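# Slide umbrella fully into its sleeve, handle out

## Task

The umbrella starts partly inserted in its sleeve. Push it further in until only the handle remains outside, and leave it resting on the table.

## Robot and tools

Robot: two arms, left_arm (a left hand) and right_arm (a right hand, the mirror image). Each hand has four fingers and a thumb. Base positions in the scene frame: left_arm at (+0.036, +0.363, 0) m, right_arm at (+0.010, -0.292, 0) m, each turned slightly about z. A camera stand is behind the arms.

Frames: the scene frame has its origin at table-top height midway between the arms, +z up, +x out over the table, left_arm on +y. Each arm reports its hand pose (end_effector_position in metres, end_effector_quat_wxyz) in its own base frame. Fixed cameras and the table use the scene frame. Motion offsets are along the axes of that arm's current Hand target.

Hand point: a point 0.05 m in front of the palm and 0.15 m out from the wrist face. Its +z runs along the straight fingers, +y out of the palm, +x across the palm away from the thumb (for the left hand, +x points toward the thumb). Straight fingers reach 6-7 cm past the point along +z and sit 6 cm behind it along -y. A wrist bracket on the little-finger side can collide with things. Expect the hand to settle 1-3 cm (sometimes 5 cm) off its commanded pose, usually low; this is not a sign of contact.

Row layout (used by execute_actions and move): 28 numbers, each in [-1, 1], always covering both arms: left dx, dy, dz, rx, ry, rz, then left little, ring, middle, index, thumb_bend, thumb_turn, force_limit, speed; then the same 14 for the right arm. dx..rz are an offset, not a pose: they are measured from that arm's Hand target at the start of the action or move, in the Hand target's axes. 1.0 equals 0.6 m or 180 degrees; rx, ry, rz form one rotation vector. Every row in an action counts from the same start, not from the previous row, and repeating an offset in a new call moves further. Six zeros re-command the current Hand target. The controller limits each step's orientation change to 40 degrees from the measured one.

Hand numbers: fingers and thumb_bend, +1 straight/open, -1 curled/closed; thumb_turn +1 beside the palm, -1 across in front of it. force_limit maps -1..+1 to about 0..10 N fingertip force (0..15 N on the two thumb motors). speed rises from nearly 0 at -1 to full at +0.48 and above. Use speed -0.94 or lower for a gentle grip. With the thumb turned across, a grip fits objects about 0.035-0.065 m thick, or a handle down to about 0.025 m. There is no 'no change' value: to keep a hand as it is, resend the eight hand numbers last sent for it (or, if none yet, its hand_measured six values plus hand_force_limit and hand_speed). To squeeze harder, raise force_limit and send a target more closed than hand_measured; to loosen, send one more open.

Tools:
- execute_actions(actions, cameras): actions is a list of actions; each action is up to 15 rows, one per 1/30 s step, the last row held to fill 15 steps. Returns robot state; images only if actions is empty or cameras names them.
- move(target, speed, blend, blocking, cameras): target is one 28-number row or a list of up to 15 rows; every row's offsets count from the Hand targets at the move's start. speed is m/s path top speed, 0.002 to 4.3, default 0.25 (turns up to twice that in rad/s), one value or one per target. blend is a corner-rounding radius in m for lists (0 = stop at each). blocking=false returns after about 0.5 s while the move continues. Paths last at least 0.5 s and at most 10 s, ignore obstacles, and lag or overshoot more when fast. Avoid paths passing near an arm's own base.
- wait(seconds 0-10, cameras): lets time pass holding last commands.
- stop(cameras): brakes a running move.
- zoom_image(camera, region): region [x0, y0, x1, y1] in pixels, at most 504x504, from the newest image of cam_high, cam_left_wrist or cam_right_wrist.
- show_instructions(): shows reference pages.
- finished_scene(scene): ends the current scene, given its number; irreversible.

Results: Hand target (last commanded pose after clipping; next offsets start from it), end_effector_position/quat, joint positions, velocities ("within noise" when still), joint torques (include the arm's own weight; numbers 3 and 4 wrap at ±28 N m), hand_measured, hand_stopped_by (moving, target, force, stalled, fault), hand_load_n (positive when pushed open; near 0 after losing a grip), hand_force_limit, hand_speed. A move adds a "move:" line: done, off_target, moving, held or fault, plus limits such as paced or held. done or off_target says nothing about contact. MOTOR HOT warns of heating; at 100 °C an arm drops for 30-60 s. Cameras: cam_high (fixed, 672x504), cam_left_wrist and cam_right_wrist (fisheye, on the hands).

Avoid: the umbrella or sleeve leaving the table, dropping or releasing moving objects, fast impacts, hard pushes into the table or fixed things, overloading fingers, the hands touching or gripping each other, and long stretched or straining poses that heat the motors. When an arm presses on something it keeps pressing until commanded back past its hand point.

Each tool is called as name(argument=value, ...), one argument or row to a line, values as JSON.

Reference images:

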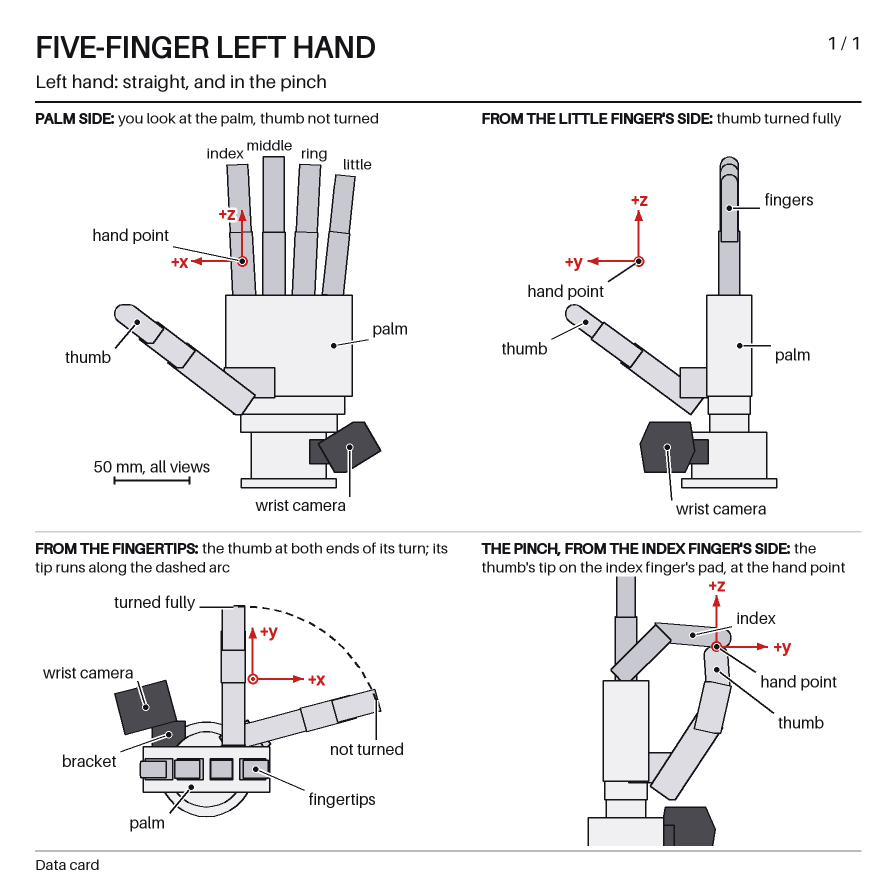

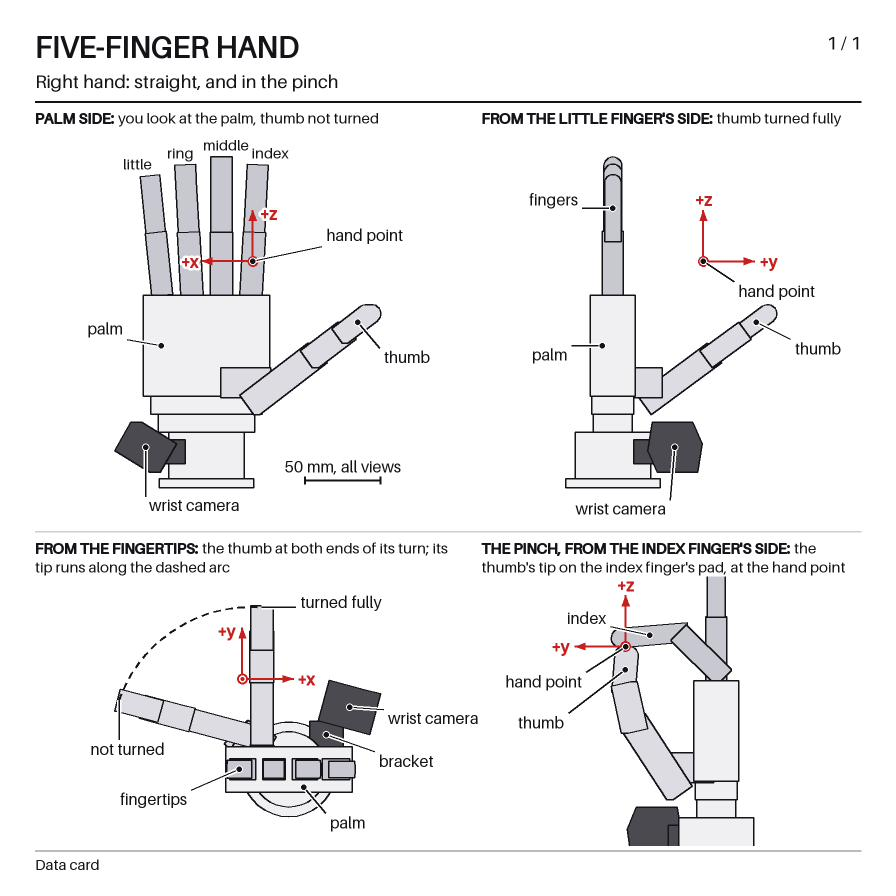

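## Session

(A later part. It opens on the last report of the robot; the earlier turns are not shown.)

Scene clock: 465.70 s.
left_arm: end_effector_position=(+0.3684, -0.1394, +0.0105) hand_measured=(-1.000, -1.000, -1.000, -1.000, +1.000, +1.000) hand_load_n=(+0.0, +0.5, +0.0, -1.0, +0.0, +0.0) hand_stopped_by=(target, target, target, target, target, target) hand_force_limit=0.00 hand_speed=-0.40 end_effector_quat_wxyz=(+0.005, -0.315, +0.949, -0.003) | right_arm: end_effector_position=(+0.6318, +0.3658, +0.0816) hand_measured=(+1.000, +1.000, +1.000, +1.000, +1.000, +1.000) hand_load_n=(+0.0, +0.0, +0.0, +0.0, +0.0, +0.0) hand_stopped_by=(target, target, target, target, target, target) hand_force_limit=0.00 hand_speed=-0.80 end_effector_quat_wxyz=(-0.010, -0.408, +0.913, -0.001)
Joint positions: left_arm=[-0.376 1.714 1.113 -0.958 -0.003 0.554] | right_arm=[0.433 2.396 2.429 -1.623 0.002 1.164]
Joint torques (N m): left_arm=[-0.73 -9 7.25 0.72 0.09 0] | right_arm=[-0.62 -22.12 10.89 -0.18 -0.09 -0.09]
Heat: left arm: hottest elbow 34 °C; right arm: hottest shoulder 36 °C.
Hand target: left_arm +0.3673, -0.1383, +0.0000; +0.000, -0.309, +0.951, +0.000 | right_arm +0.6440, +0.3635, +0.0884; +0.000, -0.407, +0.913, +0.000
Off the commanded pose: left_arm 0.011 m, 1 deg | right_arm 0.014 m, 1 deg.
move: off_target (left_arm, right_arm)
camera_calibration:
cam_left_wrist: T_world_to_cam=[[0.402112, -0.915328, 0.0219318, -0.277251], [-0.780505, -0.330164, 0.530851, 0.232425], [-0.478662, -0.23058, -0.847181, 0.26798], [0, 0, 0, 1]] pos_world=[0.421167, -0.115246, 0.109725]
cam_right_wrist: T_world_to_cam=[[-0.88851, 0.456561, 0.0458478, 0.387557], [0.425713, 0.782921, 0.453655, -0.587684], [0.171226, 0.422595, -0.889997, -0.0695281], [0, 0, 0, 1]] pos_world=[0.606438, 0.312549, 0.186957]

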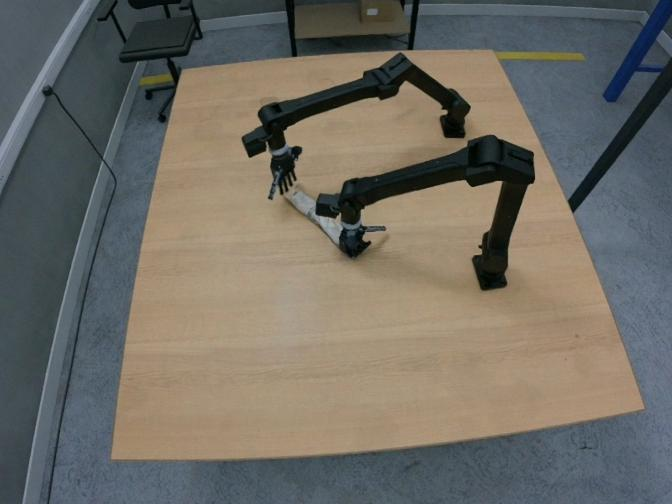

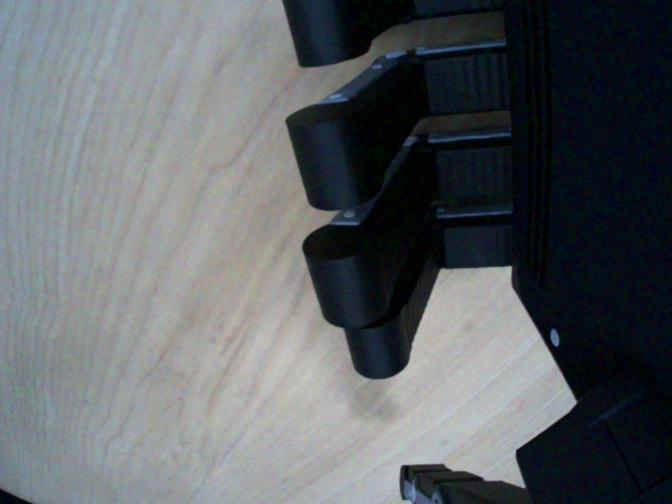

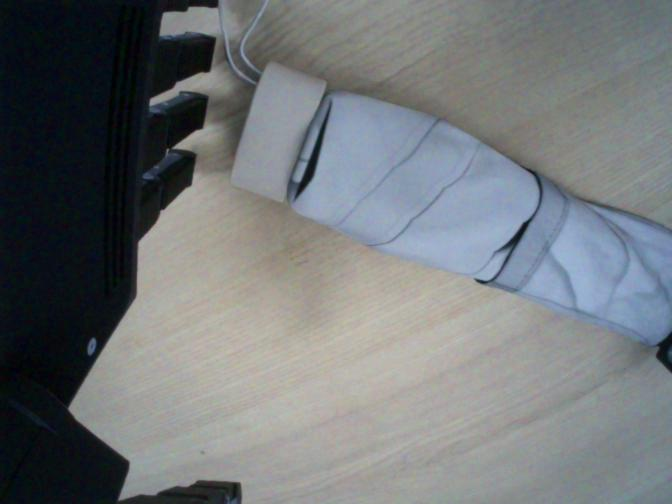

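move(
  target=[0,0,0, 0,0,0, -1,-1,-1,-1,1,1,0,-0.4, -0.0105,0.0995,-0.008,0,0,0.033, 1,1,1,1,1,1,0,-0.8],
  speed=0.06,
  cameras=["all"],
)

zoom_image(
  camera="cam_high",
  region=[220, 120, 400, 255],
)

Scene clock: 482.33 s.
left_arm: end_effector_position=(+0.3684, -0.1394, +0.0105) hand_measured=(-1.000, -1.000, -1.000, -1.000, +1.000, +1.000) hand_load_n=(+0.0, +0.0, +0.0, -1.0, +0.0, +0.0) hand_stopped_by=(target, target, target, target, target, target) hand_force_limit=0.00 hand_speed=-0.40 end_effector_quat_wxyz=(+0.005, -0.315, +0.949, -0.003) | right_arm: end_effector_position=(+0.6074, +0.3952, +0.0731) hand_measured=(+1.000, +1.000, +1.000, +1.000, +1.000, +1.000) hand_load_n=(+0.0, +0.0, +0.0, +0.0, +0.0, +0.0) hand_stopped_by=(target, target, target, target, target, target) hand_force_limit=0.00 hand_speed=-0.80 end_effector_quat_wxyz=(-0.018, -0.356, +0.934, -0.005)
Joint positions: left_arm=[-0.376 1.714 1.113 -0.958 -0.003 0.554] | right_arm=[0.488 2.343 2.31 -1.576 0.006 1.331]
Joint torques (N m): left_arm=[-0.73 -8.94 7.24 0.73 0.09 0] | right_arm=[0.67 -25.88 6.38 0.7 -0.26 0.08]
Heat: left arm: hottest elbow 33 °C; right arm: hottest elbow 36 °C.
Hand target: left_arm +0.3673, -0.1383, +0.0000; +0.000, -0.309, +0.951, +0.000 | right_arm +0.6039, +0.4081, +0.0933; +0.001, -0.359, +0.933, +0.000
Off the commanded pose: left_arm 0.011 m, 1 deg | right_arm 0.024 m, 2 deg.
move: off_target (left_arm, right_arm)
camera_calibration:
cam_left_wrist: T_world_to_cam=[[0.402112, -0.915328, 0.0219318, -0.277251], [-0.780505, -0.330164, 0.530851, 0.232425], [-0.478662, -0.23058, -0.847181, 0.26798], [0, 0, 0, 1]] pos_world=[0.421167, -0.115246, 0.109725]
cam_right_wrist: T_world_to_cam=[[-0.830677, 0.554627, 0.048618, 0.278778], [0.517152, 0.736299, 0.436369, -0.632334], [0.206225, 0.387625, -0.898453, -0.0921422], [0, 0, 0, 1]] pos_world=[0.577589, 0.346685, 0.179592]

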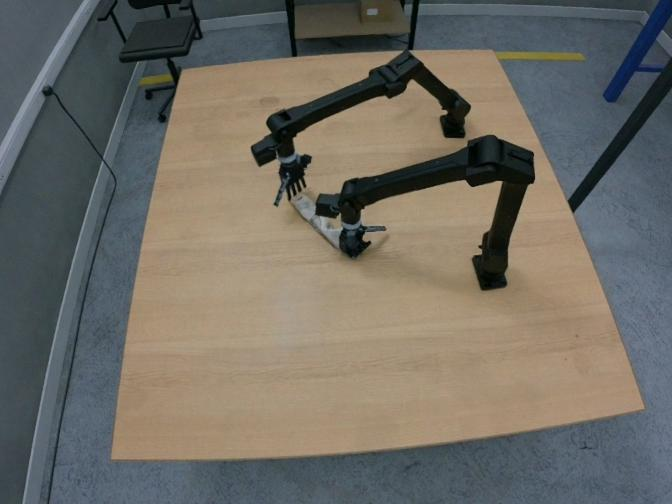

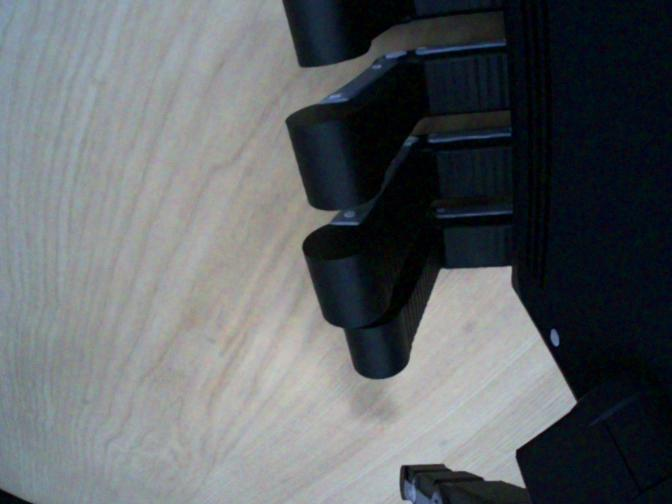

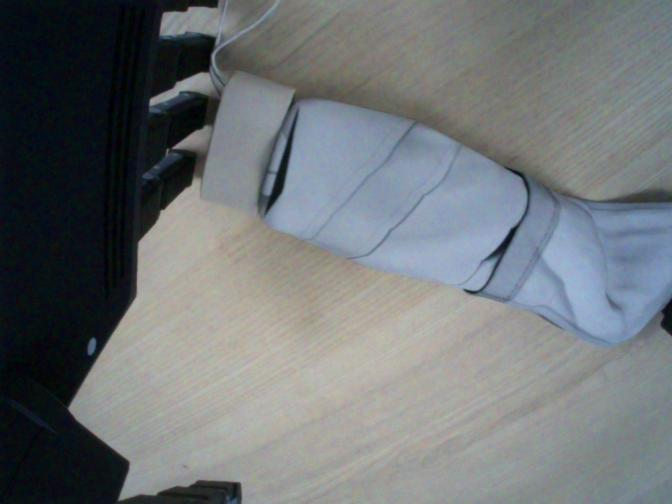

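Scaled by 2.800 from the camera's 672x504 image, which has a finer 960x720 frame.

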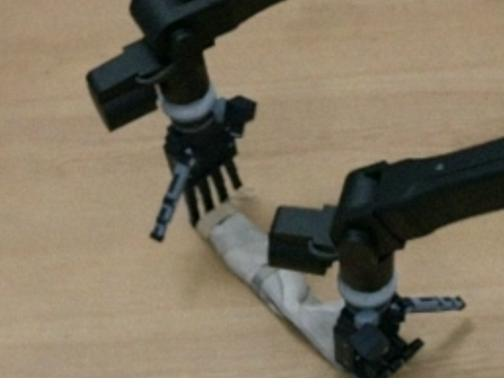

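move(
  target=[
    [0,0,-0.15, 0,0,0, -1,-1,-1,-1,1,1,0,-0.4, 0,-0.15,-0.02,0,0,0, 1,1,1,1,1,1,0,-0.8],
    [0,0,-0.3, 0,0,0, -1,-1,-1,-1,1,1,0,-0.4, 0,-0.15,-0.25,0,0,0, 1,1,1,1,1,1,0,-0.8],
  ],
  speed=0.2,
  cameras=["all"],
)

zoom_image(
  camera="cam_high",
  region=[220, 120, 400, 255],
)

Scene clock: 656.17 s.
left_arm: end_effector_position=(+0.3540, -0.1338, +0.1661) hand_measured=(-1.000, -1.000, -1.000, -1.000, +1.000, +1.000) hand_load_n=(+0.0, +0.0, +0.0, +0.0, +0.0, +0.0) hand_stopped_by=(target, target, target, target, target, target) hand_force_limit=0.00 hand_speed=-0.40 end_effector_quat_wxyz=(-0.013, -0.315, +0.949, +0.012) | right_arm: end_effector_position=(+0.6612, +0.3353, +0.2191) hand_measured=(+1.000, +1.000, +1.000, +1.000, +1.000, +1.000) hand_load_n=(+0.0, +0.0, +0.0, +0.0, +0.0, +0.0) hand_stopped_by=(target, target, target, target, target, target) hand_force_limit=0.00 hand_speed=-0.80 end_effector_quat_wxyz=(+0.082, -0.345, +0.935, +0.011)
Joint positions: left_arm=[-0.376 1.55 1.341 -1.399 -0.002 0.555] | right_arm=[0.375 2.267 2.542 -1.68 -0.017 1.241]
Joint torques (N m): left_arm=[-0.73 -9.52 13.42 -0.27 0.06 0] | right_arm=[0.67 -22.83 10.37 0.08 -0.15 0.07]
Heat: left arm: hottest elbow 34 °C; right arm: hottest shoulder 38 °C.
Hand target: left_arm +0.3673, -0.1382, +0.1799; +0.000, -0.309, +0.951, +0.000 | right_arm +0.6641, +0.3412, +0.2433; +0.001, -0.359, +0.933, +0.000
Off the commanded pose: left_arm 0.020 m, 2 deg | right_arm 0.025 m, 10 deg.
joint sent to its limit (right arm) — joint 4 (wrist pitch), lower limit. The joint targets are off in orientation, not in position.
move: off_target (left_arm, right_arm)
camera_calibration:
cam_left_wrist: T_world_to_cam=[[0.402002, -0.915568, -0.0113973, -0.264223], [-0.756545, -0.33914, 0.559127, 0.126136], [-0.515784, -0.216148, -0.829003, 0.40628], [0, 0, 0, 1]] pos_world=[0.411198, -0.111319, 0.26327]
cam_right_wrist: T_world_to_cam=[[-0.819616, 0.571391, -0.0417493, 0.356294], [0.439918, 0.674361, 0.593051, -0.642282], [0.367018, 0.467707, -0.804082, -0.102687], [0, 0, 0, 1]] pos_world=[0.612263, 0.277575, 0.313212]

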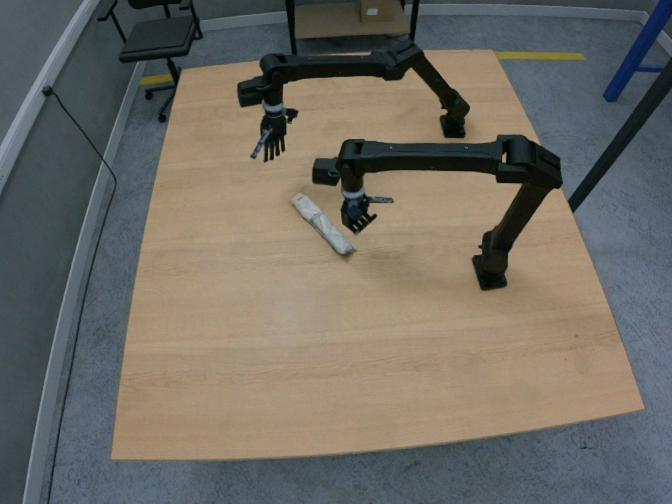

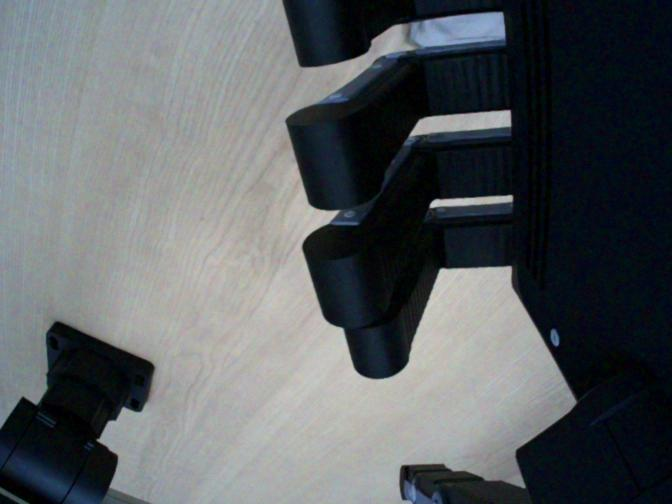

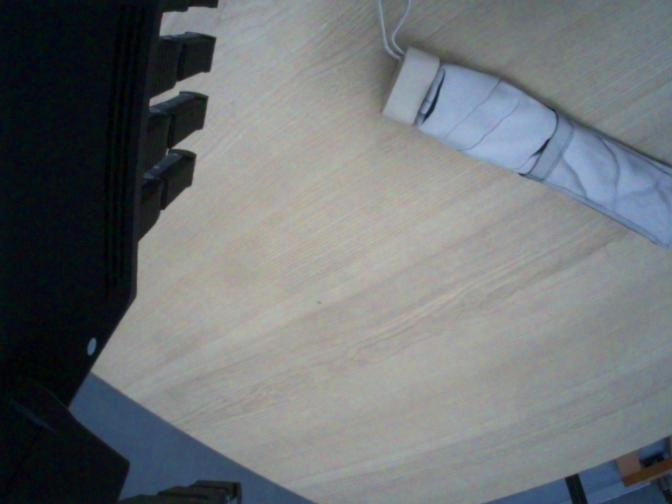

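Scaled by 2.800 from the camera's 672x504 image, which has a finer 960x720 frame.

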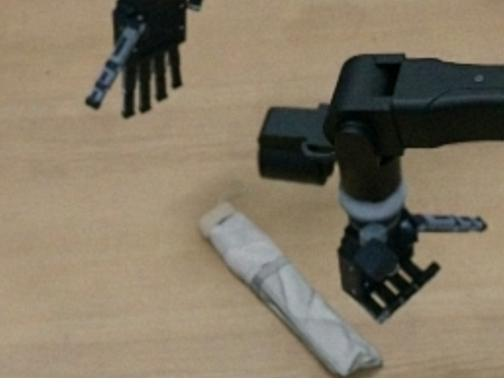

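move(
  target=[
    [0,0,0, 0,0,0, -1,-1,-1,-1,1,1,0,-0.4, 0.5113,-0.2567,0.072,0,0,-0.339, 1,1,1,1,1,1,0,-0.8],
  ],
  speed=0.3,
)

Scene clock: 698.00 s.
left_arm: end_effector_position=(+0.3539, -0.1337, +0.1661) hand_measured=(-1.000, -1.000, -1.000, -1.000, +1.000, +1.000) hand_load_n=(+0.0, +0.0, +0.0, +0.0, +0.0, +0.0) hand_stopped_by=(target, target, target, target, target, target) hand_force_limit=0.00 hand_speed=-0.40 end_effector_quat_wxyz=(-0.013, -0.315, +0.949, +0.013) | right_arm: end_effector_position=(+0.5395, +0.0246, +0.1854) hand_measured=(+1.000, +1.000, +1.000, +1.000, +1.000, +1.000) hand_load_n=(+0.0, +0.0, +0.0, +0.0, +0.0, +0.5) hand_stopped_by=(target, target, target, target, target, target) hand_force_limit=0.00 hand_speed=-0.80 end_effector_quat_wxyz=(+0.014, +0.782, -0.622, -0.015)
Joint positions: left_arm=[-0.376 1.55 1.341 -1.399 -0.002 0.555] | right_arm=[0.015 1.977 1.975 -1.609 0.002 -0.212]
Joint torques (N m): left_arm=[-0.79 -9.47 13.45 -0.27 0.06 0] | right_arm=[-0.44 -21.89 6.58 0.68 -0.08 -0.06]
Heat: left arm: hottest elbow 41 °C; right arm: hottest shoulder 38 °C.
Hand target: left_arm +0.3672, -0.1382, +0.1799; +0.000, -0.309, +0.951, +0.000 | right_arm +0.5397, +0.0213, +0.1997; +0.000, +0.783, -0.622, +0.000
Off the commanded pose: left_arm 0.020 m, 2 deg | right_arm 0.015 m, 2 deg.
move: off_target (left_arm, right_arm)

move(
  target=[
    [-0.0689,-0.3562,0.0498,0.2406,-0.2342,-0.4497, -1,-1,-1,-1,1,-1,0,-0.2, 0,0,0,0,0,0, 1,1,1,1,1,1,0,-0.8],
    [-0.0689,-0.3562,0.0498,0.2406,-0.2342,-0.4497, 1,1,1,1,1,-1,0,-0.2, 0,0,0,0,0,0, 1,1,1,1,1,1,0,-0.8],
  ],
  speed=0.25,
  cameras=["all"],
)

zoom_image(
  camera="cam_high",
  region=[220, 120, 400, 255],
)

Scene clock: 713.00 s.
left_arm: end_effector_position=(+0.5149, -0.2737, +0.1420) hand_measured=(+1.000, +1.000, +1.000, +1.000, +1.000, -1.000) hand_load_n=(+0.0, +0.0, +0.0, +0.0, +0.0, +0.0) hand_stopped_by=(target, target, target, target, target, target) hand_force_limit=0.00 hand_speed=-0.20 end_effector_quat_wxyz=(-0.411, +0.782, -0.420, +0.205) | right_arm: end_effector_position=(+0.5394, +0.0246, +0.1854) hand_measured=(+1.000, +1.000, +1.000, +1.000, +1.000, +1.000) hand_load_n=(+0.0, +0.0, +0.0, +0.0, -0.5, +0.0) hand_stopped_by=(target, target, target, target, target, target) hand_force_limit=0.00 hand_speed=-0.80 end_effector_quat_wxyz=(+0.013, +0.783, -0.622, -0.015)
Joint positions: left_arm=[-0.679 1.664 1.322 -0.86 -0.903 -1.083] | right_arm=[0.015 1.977 1.975 -1.609 0.002 -0.212]
Joint torques (N m): left_arm=[-1.2 -9.82 13.94 0.34 -0.74 -0.26] | right_arm=[-0.73 -21.77 6.49 0.65 -0.12 -0.07]
Heat: left arm: hottest elbow 41 °C; right arm: hottest shoulder 39 °C.
Hand target: left_arm +0.5264, -0.2868, +0.1503; -0.409, +0.785, -0.414, +0.215 | right_arm +0.5397, +0.0213, +0.1997; +0.000, +0.783, -0.622, +0.000
Off the commanded pose: left_arm 0.019 m, 1 deg | right_arm 0.015 m, 2 deg.
move: off_target (left_arm, right_arm); target 2's new numbers were sent with left_arm's hand 0.019 m and 1 deg from that target
camera_calibration:
cam_left_wrist: T_world_to_cam=[[0.592432, 0.107477, 0.798419, -0.390316], [0.00447349, -0.991485, 0.130146, -0.29562], [0.805608, -0.0735312, -0.587868, -0.236506], [0, 0, 0, 1]] pos_world=[0.42309, -0.268544, 0.211076]
cam_right_wrist: T_world_to_cam=[[-0.882632, -0.464533, 0.071898, 0.471204], [-0.377033, 0.790963, 0.481895, 0.0992377], [-0.280725, 0.398229, -0.873274, 0.424138], [0, 0, 0, 1]] pos_world=[0.572382, -0.0285075, 0.288688]

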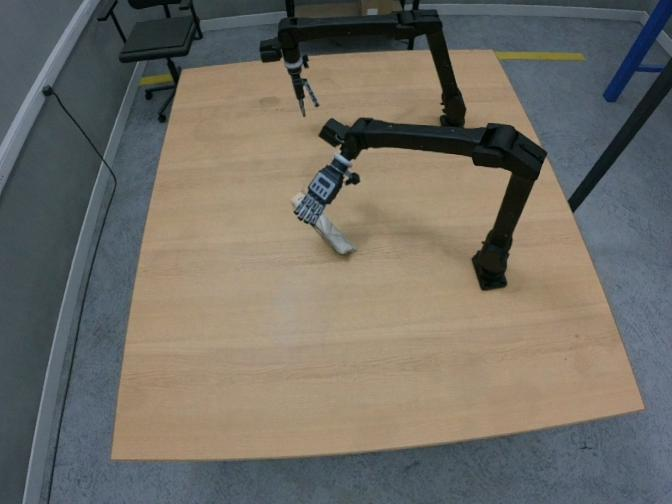

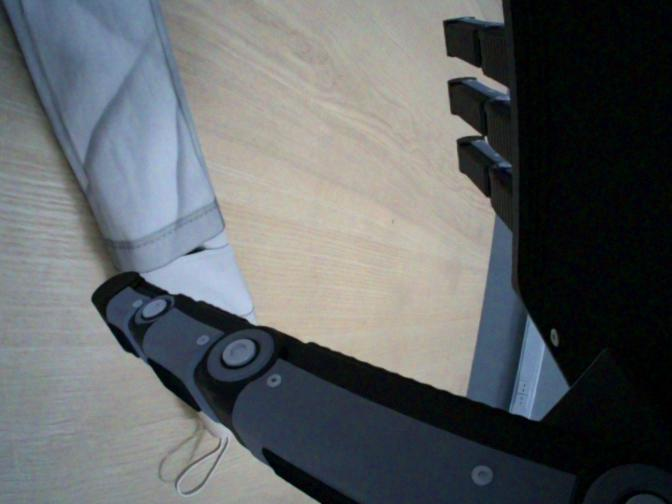

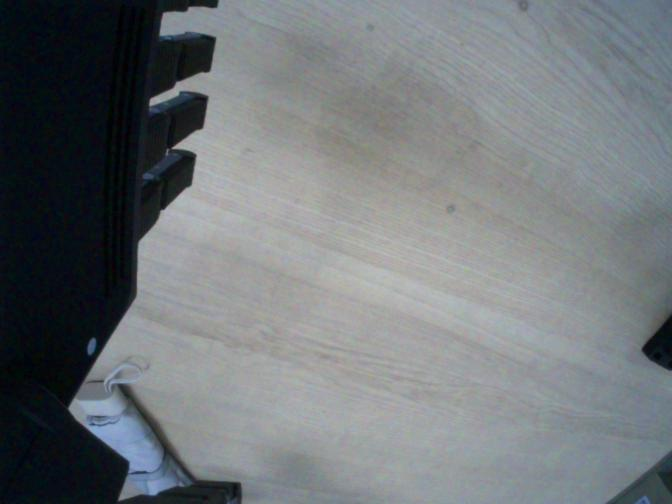

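Scaled by 2.800 from the camera's 672x504 image, which has a finer 960x720 frame.

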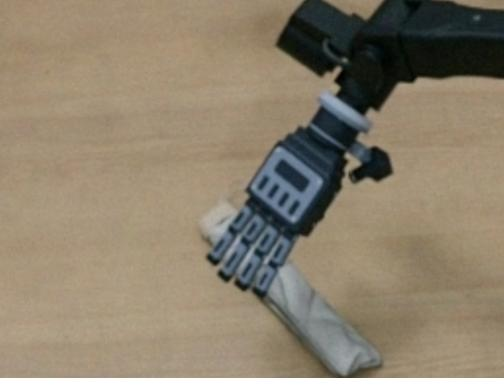

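move(
  target=[0.0102,0.0935,0.0757,0,0,0, 1,1,1,1,1,-1,0,-0.2, 0,0,0,0,0,0, 1,1,1,1,1,1,0,-0.8],
  speed=0.12,
  cameras=["all"],
)

zoom_image(
  camera="cam_high",
  region=[220, 120, 400, 255],
)

Scene clock: 732.07 s.
left_arm: end_effector_position=(+0.5347, -0.2897, +0.0915) hand_measured=(+1.000, +1.000, +1.000, +1.000, +1.000, -1.000) hand_load_n=(+0.0, +0.0, +0.0, +0.0, +0.0, +0.0) hand_stopped_by=(target, target, target, target, target, target) hand_force_limit=0.00 hand_speed=-0.20 end_effector_quat_wxyz=(-0.408, +0.784, -0.412, +0.221) | right_arm: end_effector_position=(+0.5394, +0.0246, +0.1854) hand_measured=(+1.000, +1.000, +1.000, +1.000, +1.000, +1.000) hand_load_n=(+0.0, +0.0, +0.0, +0.0, +0.0, +0.0) hand_stopped_by=(target, target, target, target, target, target) hand_force_limit=0.00 hand_speed=-0.80 end_effector_quat_wxyz=(+0.013, +0.783, -0.622, -0.015)
Joint positions: left_arm=[-0.679 1.759 1.296 -0.702 -0.903 -1.083] | right_arm=[0.015 1.977 1.975 -1.609 0.002 -0.212]
Joint torques (N m): left_arm=[-0.73 -11.05 8.54 1.1 -0.66 -0.18] | right_arm=[-0.5 -22.12 6.45 0.76 -0.09 -0.06]
Heat: left arm: hottest elbow 40 °C; right arm: hottest shoulder 40 °C.
Hand target: left_arm +0.5340, -0.2889, +0.0781; -0.409, +0.785, -0.414, +0.215 | right_arm +0.5397, +0.0213, +0.1997; +0.000, +0.783, -0.622, +0.000
Off the commanded pose: left_arm 0.013 m, 1 deg | right_arm 0.015 m, 2 deg.
move: off_target (left_arm, right_arm)
camera_calibration:
cam_left_wrist: T_world_to_cam=[[0.568988, 0.126429, 0.812569, -0.343234], [0.000400885, -0.988154, 0.153468, -0.304011], [0.822346, -0.0869956, -0.562298, -0.29857], [0, 0, 0, 1]] pos_world=[0.440946, -0.282989, 0.157672]
cam_right_wrist: T_world_to_cam=[[-0.882632, -0.464533, 0.071898, 0.471204], [-0.377033, 0.790963, 0.481895, 0.0992377], [-0.280725, 0.398229, -0.873274, 0.424138], [0, 0, 0, 1]] pos_world=[0.572382, -0.0285075, 0.288688]

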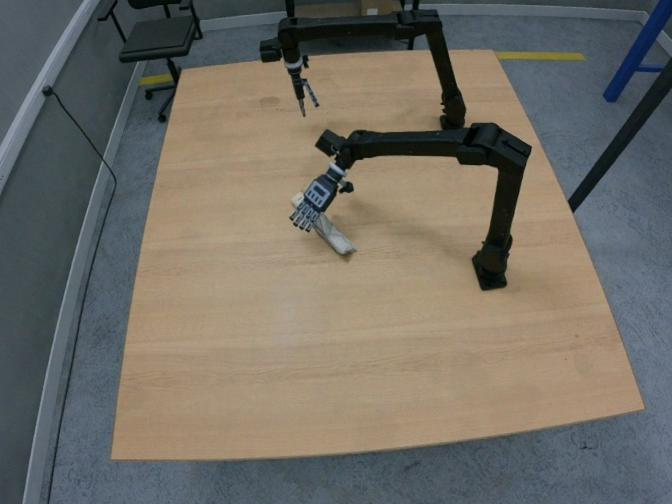

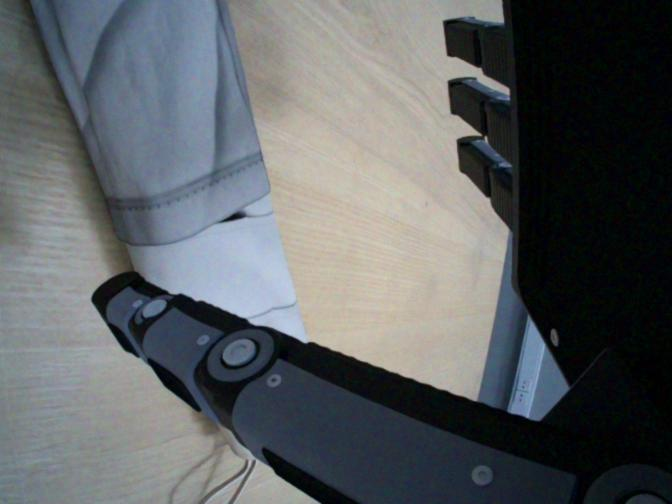

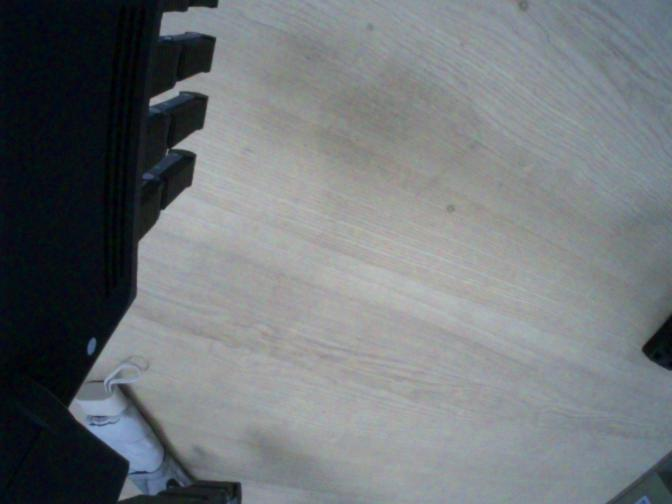

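Scaled by 2.800 from the camera's 672x504 image, which has a finer 960x720 frame.

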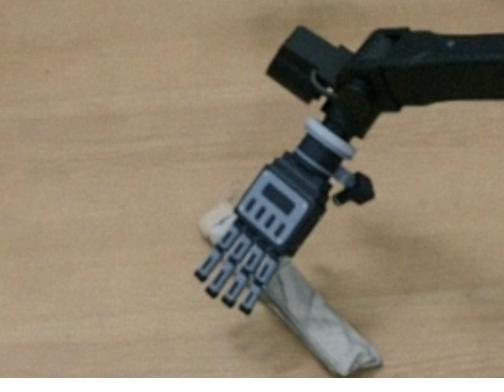

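move(
  target=[-0.0198,0.0868,0.0502,0,0,0, 1,1,1,1,1,-1,0,-0.2, 0,0,0,0,0,0, 1,1,1,1,1,1,0,-0.8],
  speed=0.08,
  cameras=["cam_high","cam_left_wrist"],
)

zoom_image(
  camera="cam_high",
  region=[220, 120, 400, 255],
)

Scene clock: 748.03 s.
left_arm: end_effector_position=(+0.5269, -0.2834, +0.0352) hand_measured=(+1.000, +1.000, +1.000, +1.000, +1.000, -1.000) hand_load_n=(+0.0, +0.0, +0.0, +0.0, +0.0, +0.0) hand_stopped_by=(target, target, target, target, target, target) hand_force_limit=0.00 hand_speed=-0.20 end_effector_quat_wxyz=(-0.408, +0.784, -0.410, +0.224) | right_arm: end_effector_position=(+0.5394, +0.0246, +0.1854) hand_measured=(+1.000, +1.000, +1.000, +1.000, +1.000, +1.000) hand_load_n=(+0.0, +0.0, +0.0, +0.0, +0.0, +0.0) hand_stopped_by=(target, target, target, target, target, target) hand_force_limit=0.00 hand_speed=-0.80 end_effector_quat_wxyz=(+0.013, +0.783, -0.622, -0.015)
Joint positions: left_arm=[-0.679 1.811 1.198 -0.547 -0.904 -1.084] | right_arm=[0.015 1.977 1.975 -1.609 0.002 -0.212]
Joint torques (N m): left_arm=[-1.03 -10.64 7.49 1.09 -0.66 -0.21] | right_arm=[-0.56 -22.36 6.45 0.62 -0.05 -0.04]
Heat: left arm: hottest elbow 40 °C; right arm: hottest shoulder 40 °C.
Hand target: left_arm +0.5230, -0.2822, +0.0183; -0.409, +0.785, -0.414, +0.215 | right_arm +0.5397, +0.0213, +0.1997; +0.000, +0.783, -0.622, +0.000
Off the commanded pose: left_arm 0.018 m, 1 deg | right_arm 0.015 m, 2 deg.
move: off_target (left_arm, right_arm)
camera_calibration:
cam_left_wrist: T_world_to_cam=[[0.565242, 0.128769, 0.814813, -0.291324], [0.000137652, -0.987756, 0.156004, -0.289019], [0.824925, -0.088068, -0.558339, -0.325054], [0, 0, 0, 1]] pos_world=[0.432854, -0.276594, 0.100972]
Images, in order (width x height): cam_high 672x504, cam_left_wrist 672x504.

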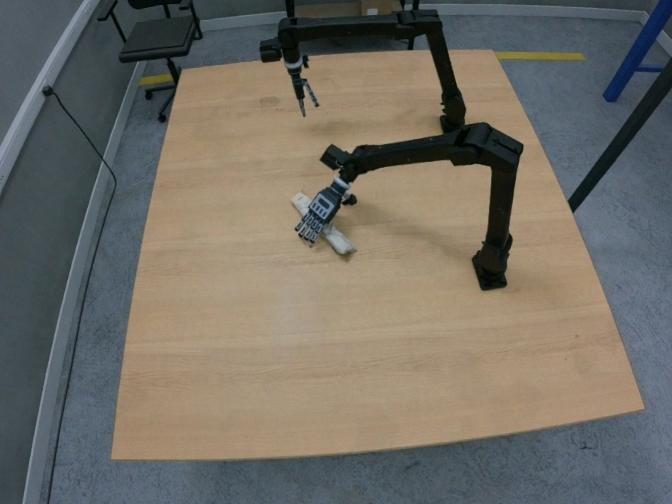

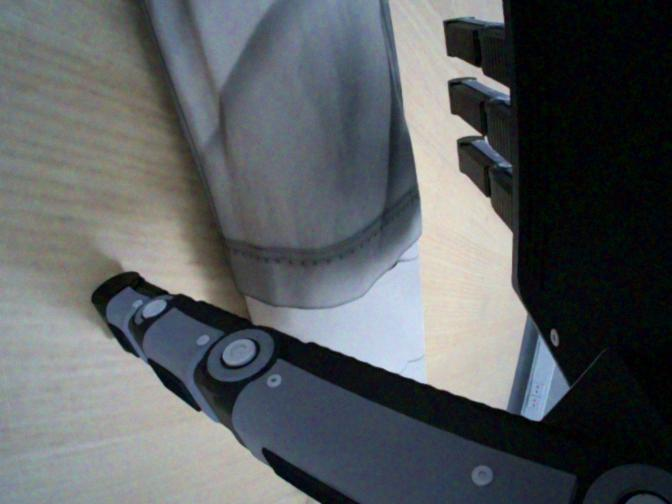

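Scaled by 2.800 from the camera's 672x504 image, which has a finer 960x720 frame.

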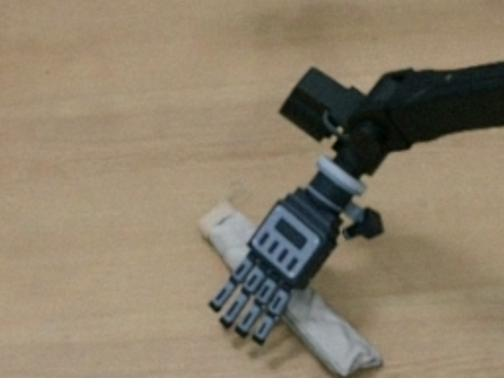

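move(
  target=[0.005,0.0205,0.0143,0,0,0, 1,1,1,1,1,-1,0,-0.2, 0,0,0,0,0,0, 1,1,1,1,1,1,0,-0.8],
  speed=0.08,
  cameras=["cam_left_wrist"],
)

Scene clock: 762.80 s.
left_arm: end_effector_position=(+0.5281, -0.2848, +0.0347) hand_measured=(+1.000, +1.000, +1.000, +1.000, +1.000, -1.000) hand_load_n=(+0.0, +0.0, +0.0, +0.0, +0.0, -5.5) hand_stopped_by=(target, target, target, target, target, target) hand_force_limit=0.00 hand_speed=-0.20 end_effector_quat_wxyz=(-0.409, +0.783, -0.410, +0.227) | right_arm: end_effector_position=(+0.5394, +0.0246, +0.1854) hand_measured=(+1.000, +1.000, +1.000, +1.000, +1.000, +1.000) hand_load_n=(+0.0, +0.0, +0.0, +0.0, +0.0, +0.0) hand_stopped_by=(target, target, target, target, target, target) hand_force_limit=0.00 hand_speed=-0.80 end_effector_quat_wxyz=(+0.013, +0.783, -0.622, -0.015)
Joint positions: left_arm=[-0.681 1.813 1.195 -0.533 -0.908 -1.08] | right_arm=[0.015 1.977 1.975 -1.609 0.002 -0.212]
Joint torques (N m): left_arm=[-0.97 -8.59 7.23 1.66 -0.55 -0.3] | right_arm=[-0.44 -21.48 6.49 0.51 -0.11 -0.07]
Heat: left arm: hottest elbow 38 °C; right arm: hottest shoulder 40 °C.
Hand target: left_arm +0.5245, -0.2846, +0.0031; -0.409, +0.785, -0.414, +0.215 | right_arm +0.5397, +0.0213, +0.1997; +0.000, +0.783, -0.622, +0.000
Off the commanded pose: left_arm 0.031 m, 1 deg | right_arm 0.015 m, 2 deg.
move: off_target (left_arm, right_arm)
camera_calibration:
cam_left_wrist: T_world_to_cam=[[0.559379, 0.127742, 0.81901, -0.288704], [-0.00375231, -0.987654, 0.156609, -0.288152], [0.828904, -0.0906768, -0.551993, -0.32954], [0, 0, 0, 1]] pos_world=[0.43357, -0.277596, 0.0996749]
Images, in order (width x height): cam_left_wrist 672x504.

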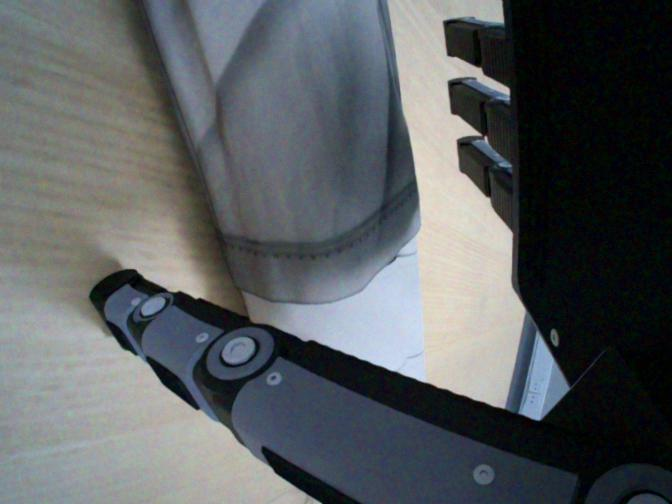

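move(
  target=[
    [0.0,-0.0205,-0.0143,0,0,0, 1,1,1,1,1,-1,0,-0.2, 0,0,0,0,0,0, 1,1,1,1,1,1,0,-0.8],
    [0.0,-0.0205,-0.0143,0,0,0, -0.9,-0.9,-0.9,-0.9,-0.5,-1,-0.1,-0.8, 0,0,0,0,0,0, 1,1,1,1,1,1,0,-0.8],
  ],
  speed=0.08,
  cameras=["cam_high","cam_left_wrist"],
)

zoom_image(
  camera="cam_high",
  region=[220, 120, 400, 255],
)

Scene clock: 781.37 s.
left_arm: end_effector_position=(+0.5281, -0.2830, +0.0347) hand_measured=(-0.900, -0.900, +0.208, +0.170, +0.530, -1.000) hand_load_n=(+0.0, +0.0, +1.5, +4.5, +5.5, +0.0) hand_stopped_by=(target, target, force, force, force, target) hand_force_limit=-0.10 hand_speed=-0.80 end_effector_quat_wxyz=(-0.412, +0.784, -0.405, +0.227) | right_arm: end_effector_position=(+0.5394, +0.0246, +0.1854) hand_measured=(+1.000, +1.000, +1.000, +1.000, +1.000, +1.000) hand_load_n=(+0.0, +0.0, +0.0, +0.0, +0.0, +0.0) hand_stopped_by=(target, target, target, target, target, target) hand_force_limit=0.00 hand_speed=-0.80 end_effector_quat_wxyz=(+0.013, +0.783, -0.622, -0.015)
Joint positions: left_arm=[-0.681 1.814 1.195 -0.538 -0.917 -1.091] | right_arm=[0.015 1.977 1.975 -1.609 0.002 -0.212]
Joint torques (N m): left_arm=[-0.91 -10.4 8.5 0.58 -0.17 -0.17] | right_arm=[-0.67 -21.48 6.45 0.59 -0.08 -0.08]
Heat: left arm: hottest elbow 38 °C; right arm: hottest shoulder 40 °C.
Hand target: left_arm +0.5246, -0.2846, +0.0182; -0.409, +0.785, -0.414, +0.215 | right_arm +0.5397, +0.0213, +0.1997; +0.000, +0.783, -0.622, +0.000
Off the commanded pose: left_arm 0.017 m, 2 deg | right_arm 0.015 m, 2 deg.
move: off_target (left_arm, right_arm); target 2's new numbers were sent with left_arm's hand 0.017 m and 1 deg from that target
camera_calibration:
cam_left_wrist: T_world_to_cam=[[0.553954, 0.130504, 0.822255, -0.285443], [0.00495091, -0.988137, 0.153496, -0.291084], [0.832533, -0.080959, -0.548028, -0.328649], [0, 0, 0, 1]] pos_world=[0.433175, -0.276986, 0.0992784]
Images, in order (width x height): cam_high 672x504, cam_left_wrist 672x504.

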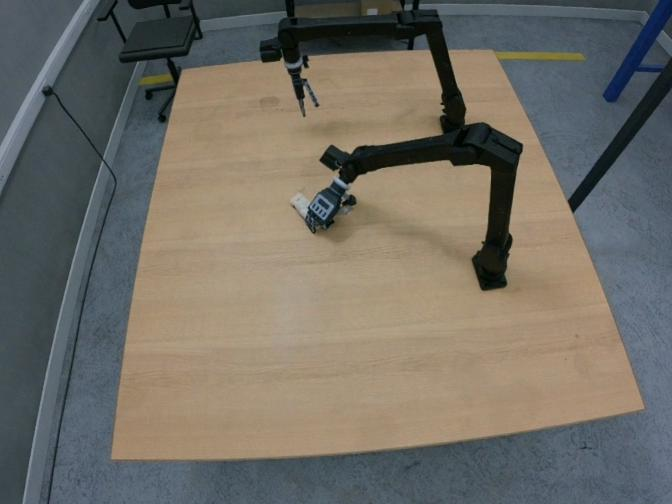

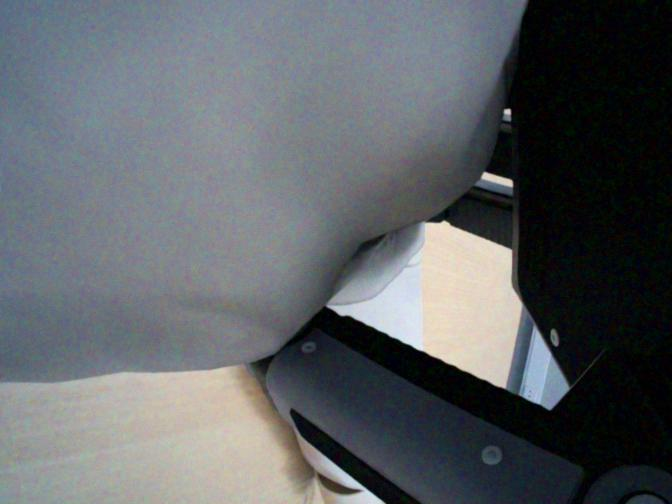

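Scaled by 2.800 from the camera's 672x504 image, which has a finer 960x720 frame.

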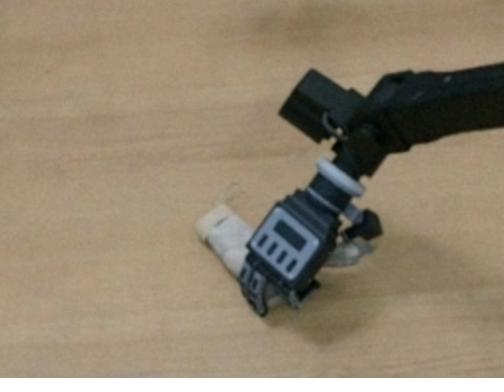

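move(
  target=[0,0,0,0,0,0, 1,1,-0.9,-0.9,-0.5,-1,-0.1,-0.6, 0,0,0,0,0,0, 1,1,1,1,1,1,0,-0.8],
  cameras=["cam_high","cam_left_wrist"],
)

zoom_image(
  camera="cam_high",
  region=[220, 120, 400, 255],
)

Scene clock: 791.03 s.
left_arm: end_effector_position=(+0.5281, -0.2830, +0.0347) hand_measured=(+1.000, +1.000, +0.208, +0.170, +0.530, -1.000) hand_load_n=(+0.0, -0.5, +2.0, +5.0, +5.5, -0.5) hand_stopped_by=(target, target, force, force, force, target) hand_force_limit=-0.10 hand_speed=-0.60 end_effector_quat_wxyz=(-0.412, +0.784, -0.405, +0.227) | right_arm: end_effector_position=(+0.5394, +0.0246, +0.1854) hand_measured=(+1.000, +1.000, +1.000, +1.000, +1.000, +1.000) hand_load_n=(+0.0, +0.0, +0.0, +0.0, +0.0, +0.0) hand_stopped_by=(target, target, target, target, target, target) hand_force_limit=0.00 hand_speed=-0.80 end_effector_quat_wxyz=(+0.013, +0.783, -0.622, -0.015)
Joint positions: left_arm=[-0.681 1.814 1.195 -0.538 -0.917 -1.091] | right_arm=[0.015 1.977 1.975 -1.609 0.002 -0.212]
Joint torques (N m): left_arm=[-0.91 -10.4 8.51 0.58 -0.19 -0.17] | right_arm=[-0.44 -21.3 6.58 0.66 -0.07 -0.04]
Heat: left arm: hottest elbow 38 °C; right arm: hottest shoulder 40 °C.
Hand target: left_arm +0.5246, -0.2846, +0.0182; -0.409, +0.785, -0.414, +0.215 | right_arm +0.5397, +0.0213, +0.1997; +0.000, +0.783, -0.622, +0.000
Off the commanded pose: left_arm 0.017 m, 2 deg | right_arm 0.015 m, 2 deg.
move: off_target (left_arm, right_arm)
camera_calibration:
cam_left_wrist: T_world_to_cam=[[0.553954, 0.130504, 0.822255, -0.285443], [0.00495091, -0.988137, 0.153496, -0.291084], [0.832533, -0.080959, -0.548028, -0.328649], [0, 0, 0, 1]] pos_world=[0.433175, -0.276986, 0.0992784]
Images, in order (width x height): cam_high 672x504, cam_left_wrist 672x504.

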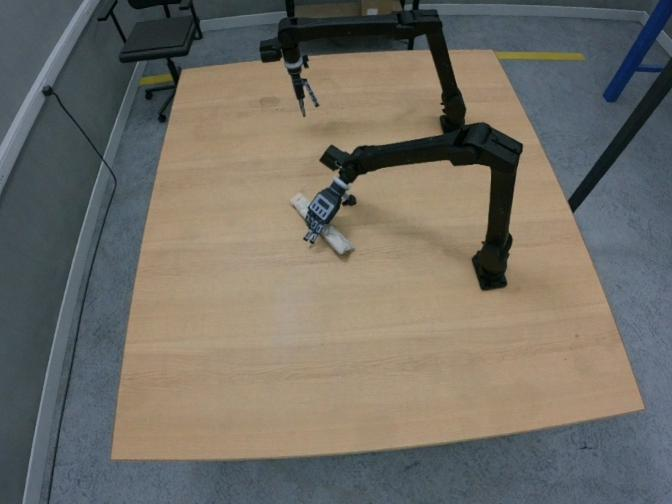

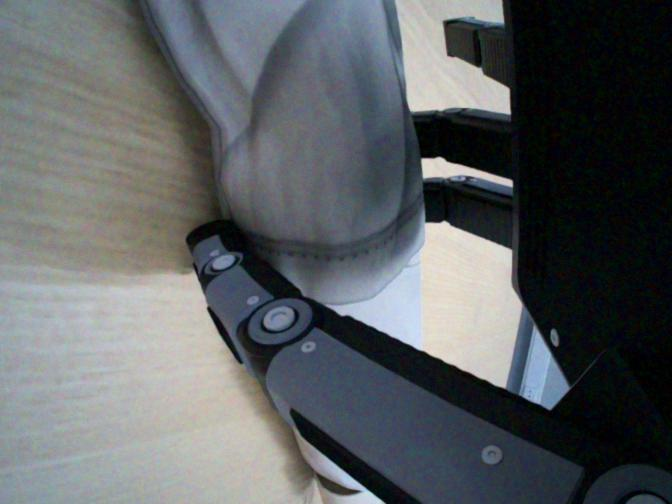

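Scaled by 2.800 from the camera's 672x504 image, which has a finer 960x720 frame.

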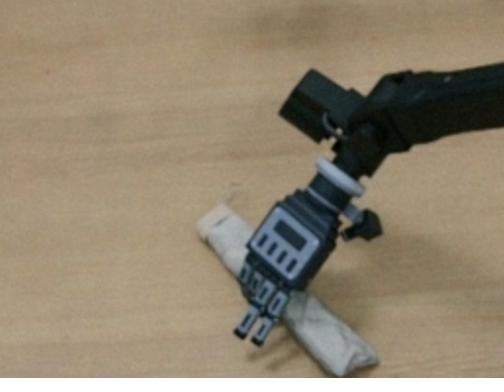

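move(
  target=[-0.0678,0.0648,-0.0927,0,0.1161,0.0813, 1,1,-0.9,-0.9,-0.5,-1,-0.1,-0.6, 0,0,0,0,0,0, 1,1,1,1,1,1,0,-0.8],
  speed=0.08,
  cameras=["cam_high","cam_left_wrist"],
)

zoom_image(
  camera="cam_high",
  region=[240, 120, 420, 255],
)

Scene clock: 815.93 s.
left_arm: end_effector_position=(+0.4632, -0.2870, +0.0346) hand_measured=(+1.000, +1.000, +0.208, +0.170, +0.530, -1.000) hand_load_n=(+0.0, +0.0, +2.5, +5.0, +5.5, +0.0) hand_stopped_by=(target, target, force, force, force, target) hand_force_limit=-0.10 hand_speed=-0.60 end_effector_quat_wxyz=(-0.358, +0.684, -0.553, +0.313) | right_arm: end_effector_position=(+0.5394, +0.0246, +0.1854) hand_measured=(+1.000, +1.000, +1.000, +1.000, +1.000, +1.000) hand_load_n=(+0.0, +0.0, +0.0, +0.0, +0.0, +0.0) hand_stopped_by=(target, target, target, target, target, target) hand_force_limit=0.00 hand_speed=-0.80 end_effector_quat_wxyz=(+0.013, +0.783, -0.622, -0.015)
Joint positions: left_arm=[-0.698 1.603 0.841 -0.031 -0.694 -0.614] | right_arm=[0.015 1.977 1.975 -1.609 0.002 -0.212]
Joint torques (N m): left_arm=[-2.26 -8.59 5.89 1.09 0.17 0.04] | right_arm=[-0.21 -21.89 6.43 0.62 -0.07 -0.07]
Heat: left arm: hottest elbow 37 °C; right arm: hottest shoulder 40 °C.
Hand target: left_arm +0.4456, -0.2895, +0.0183; -0.351, +0.674, -0.577, +0.300 | right_arm +0.5397, +0.0213, +0.1997; +0.000, +0.783, -0.622, +0.000
Off the commanded pose: left_arm 0.024 m, 3 deg | right_arm 0.015 m, 2 deg.
move: off_target (left_arm, right_arm)
camera_calibration:
cam_left_wrist: T_world_to_cam=[[0.549219, -0.0944942, 0.830319, -0.311541], [-0.392819, -0.906166, 0.156706, -0.0870156], [0.737598, -0.412231, -0.534803, -0.326534], [0, 0, 0, 1]] pos_world=[0.377774, -0.242897, 0.0976828]
Images, in order (width x height): cam_high 672x504, cam_left_wrist 672x504.

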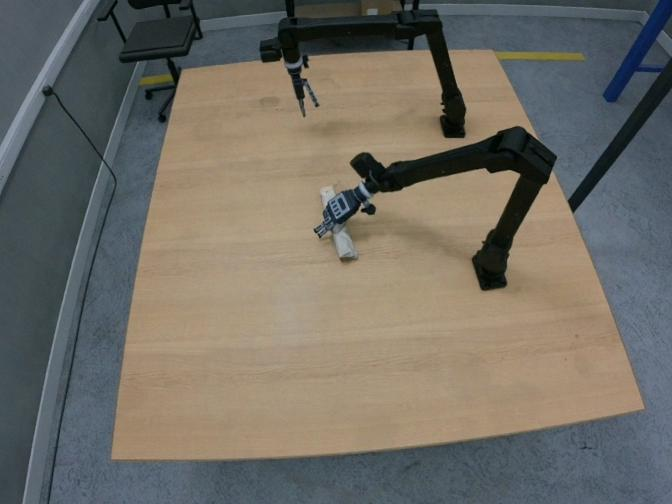

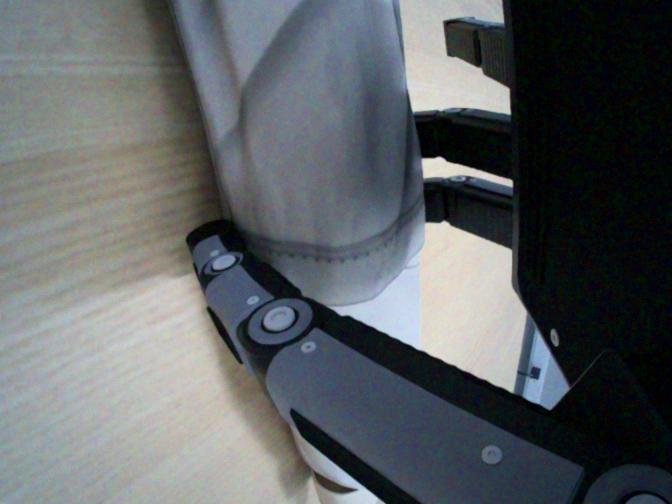

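Scaled by 2.800 from the camera's 672x504 image, which has a finer 960x720 frame.

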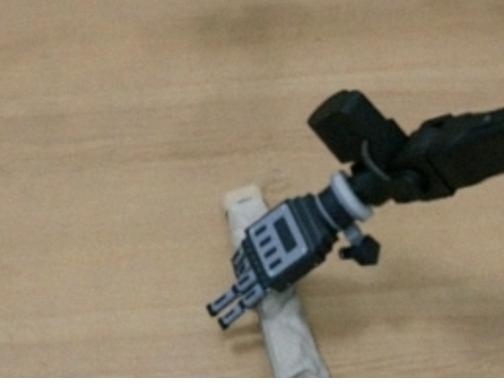

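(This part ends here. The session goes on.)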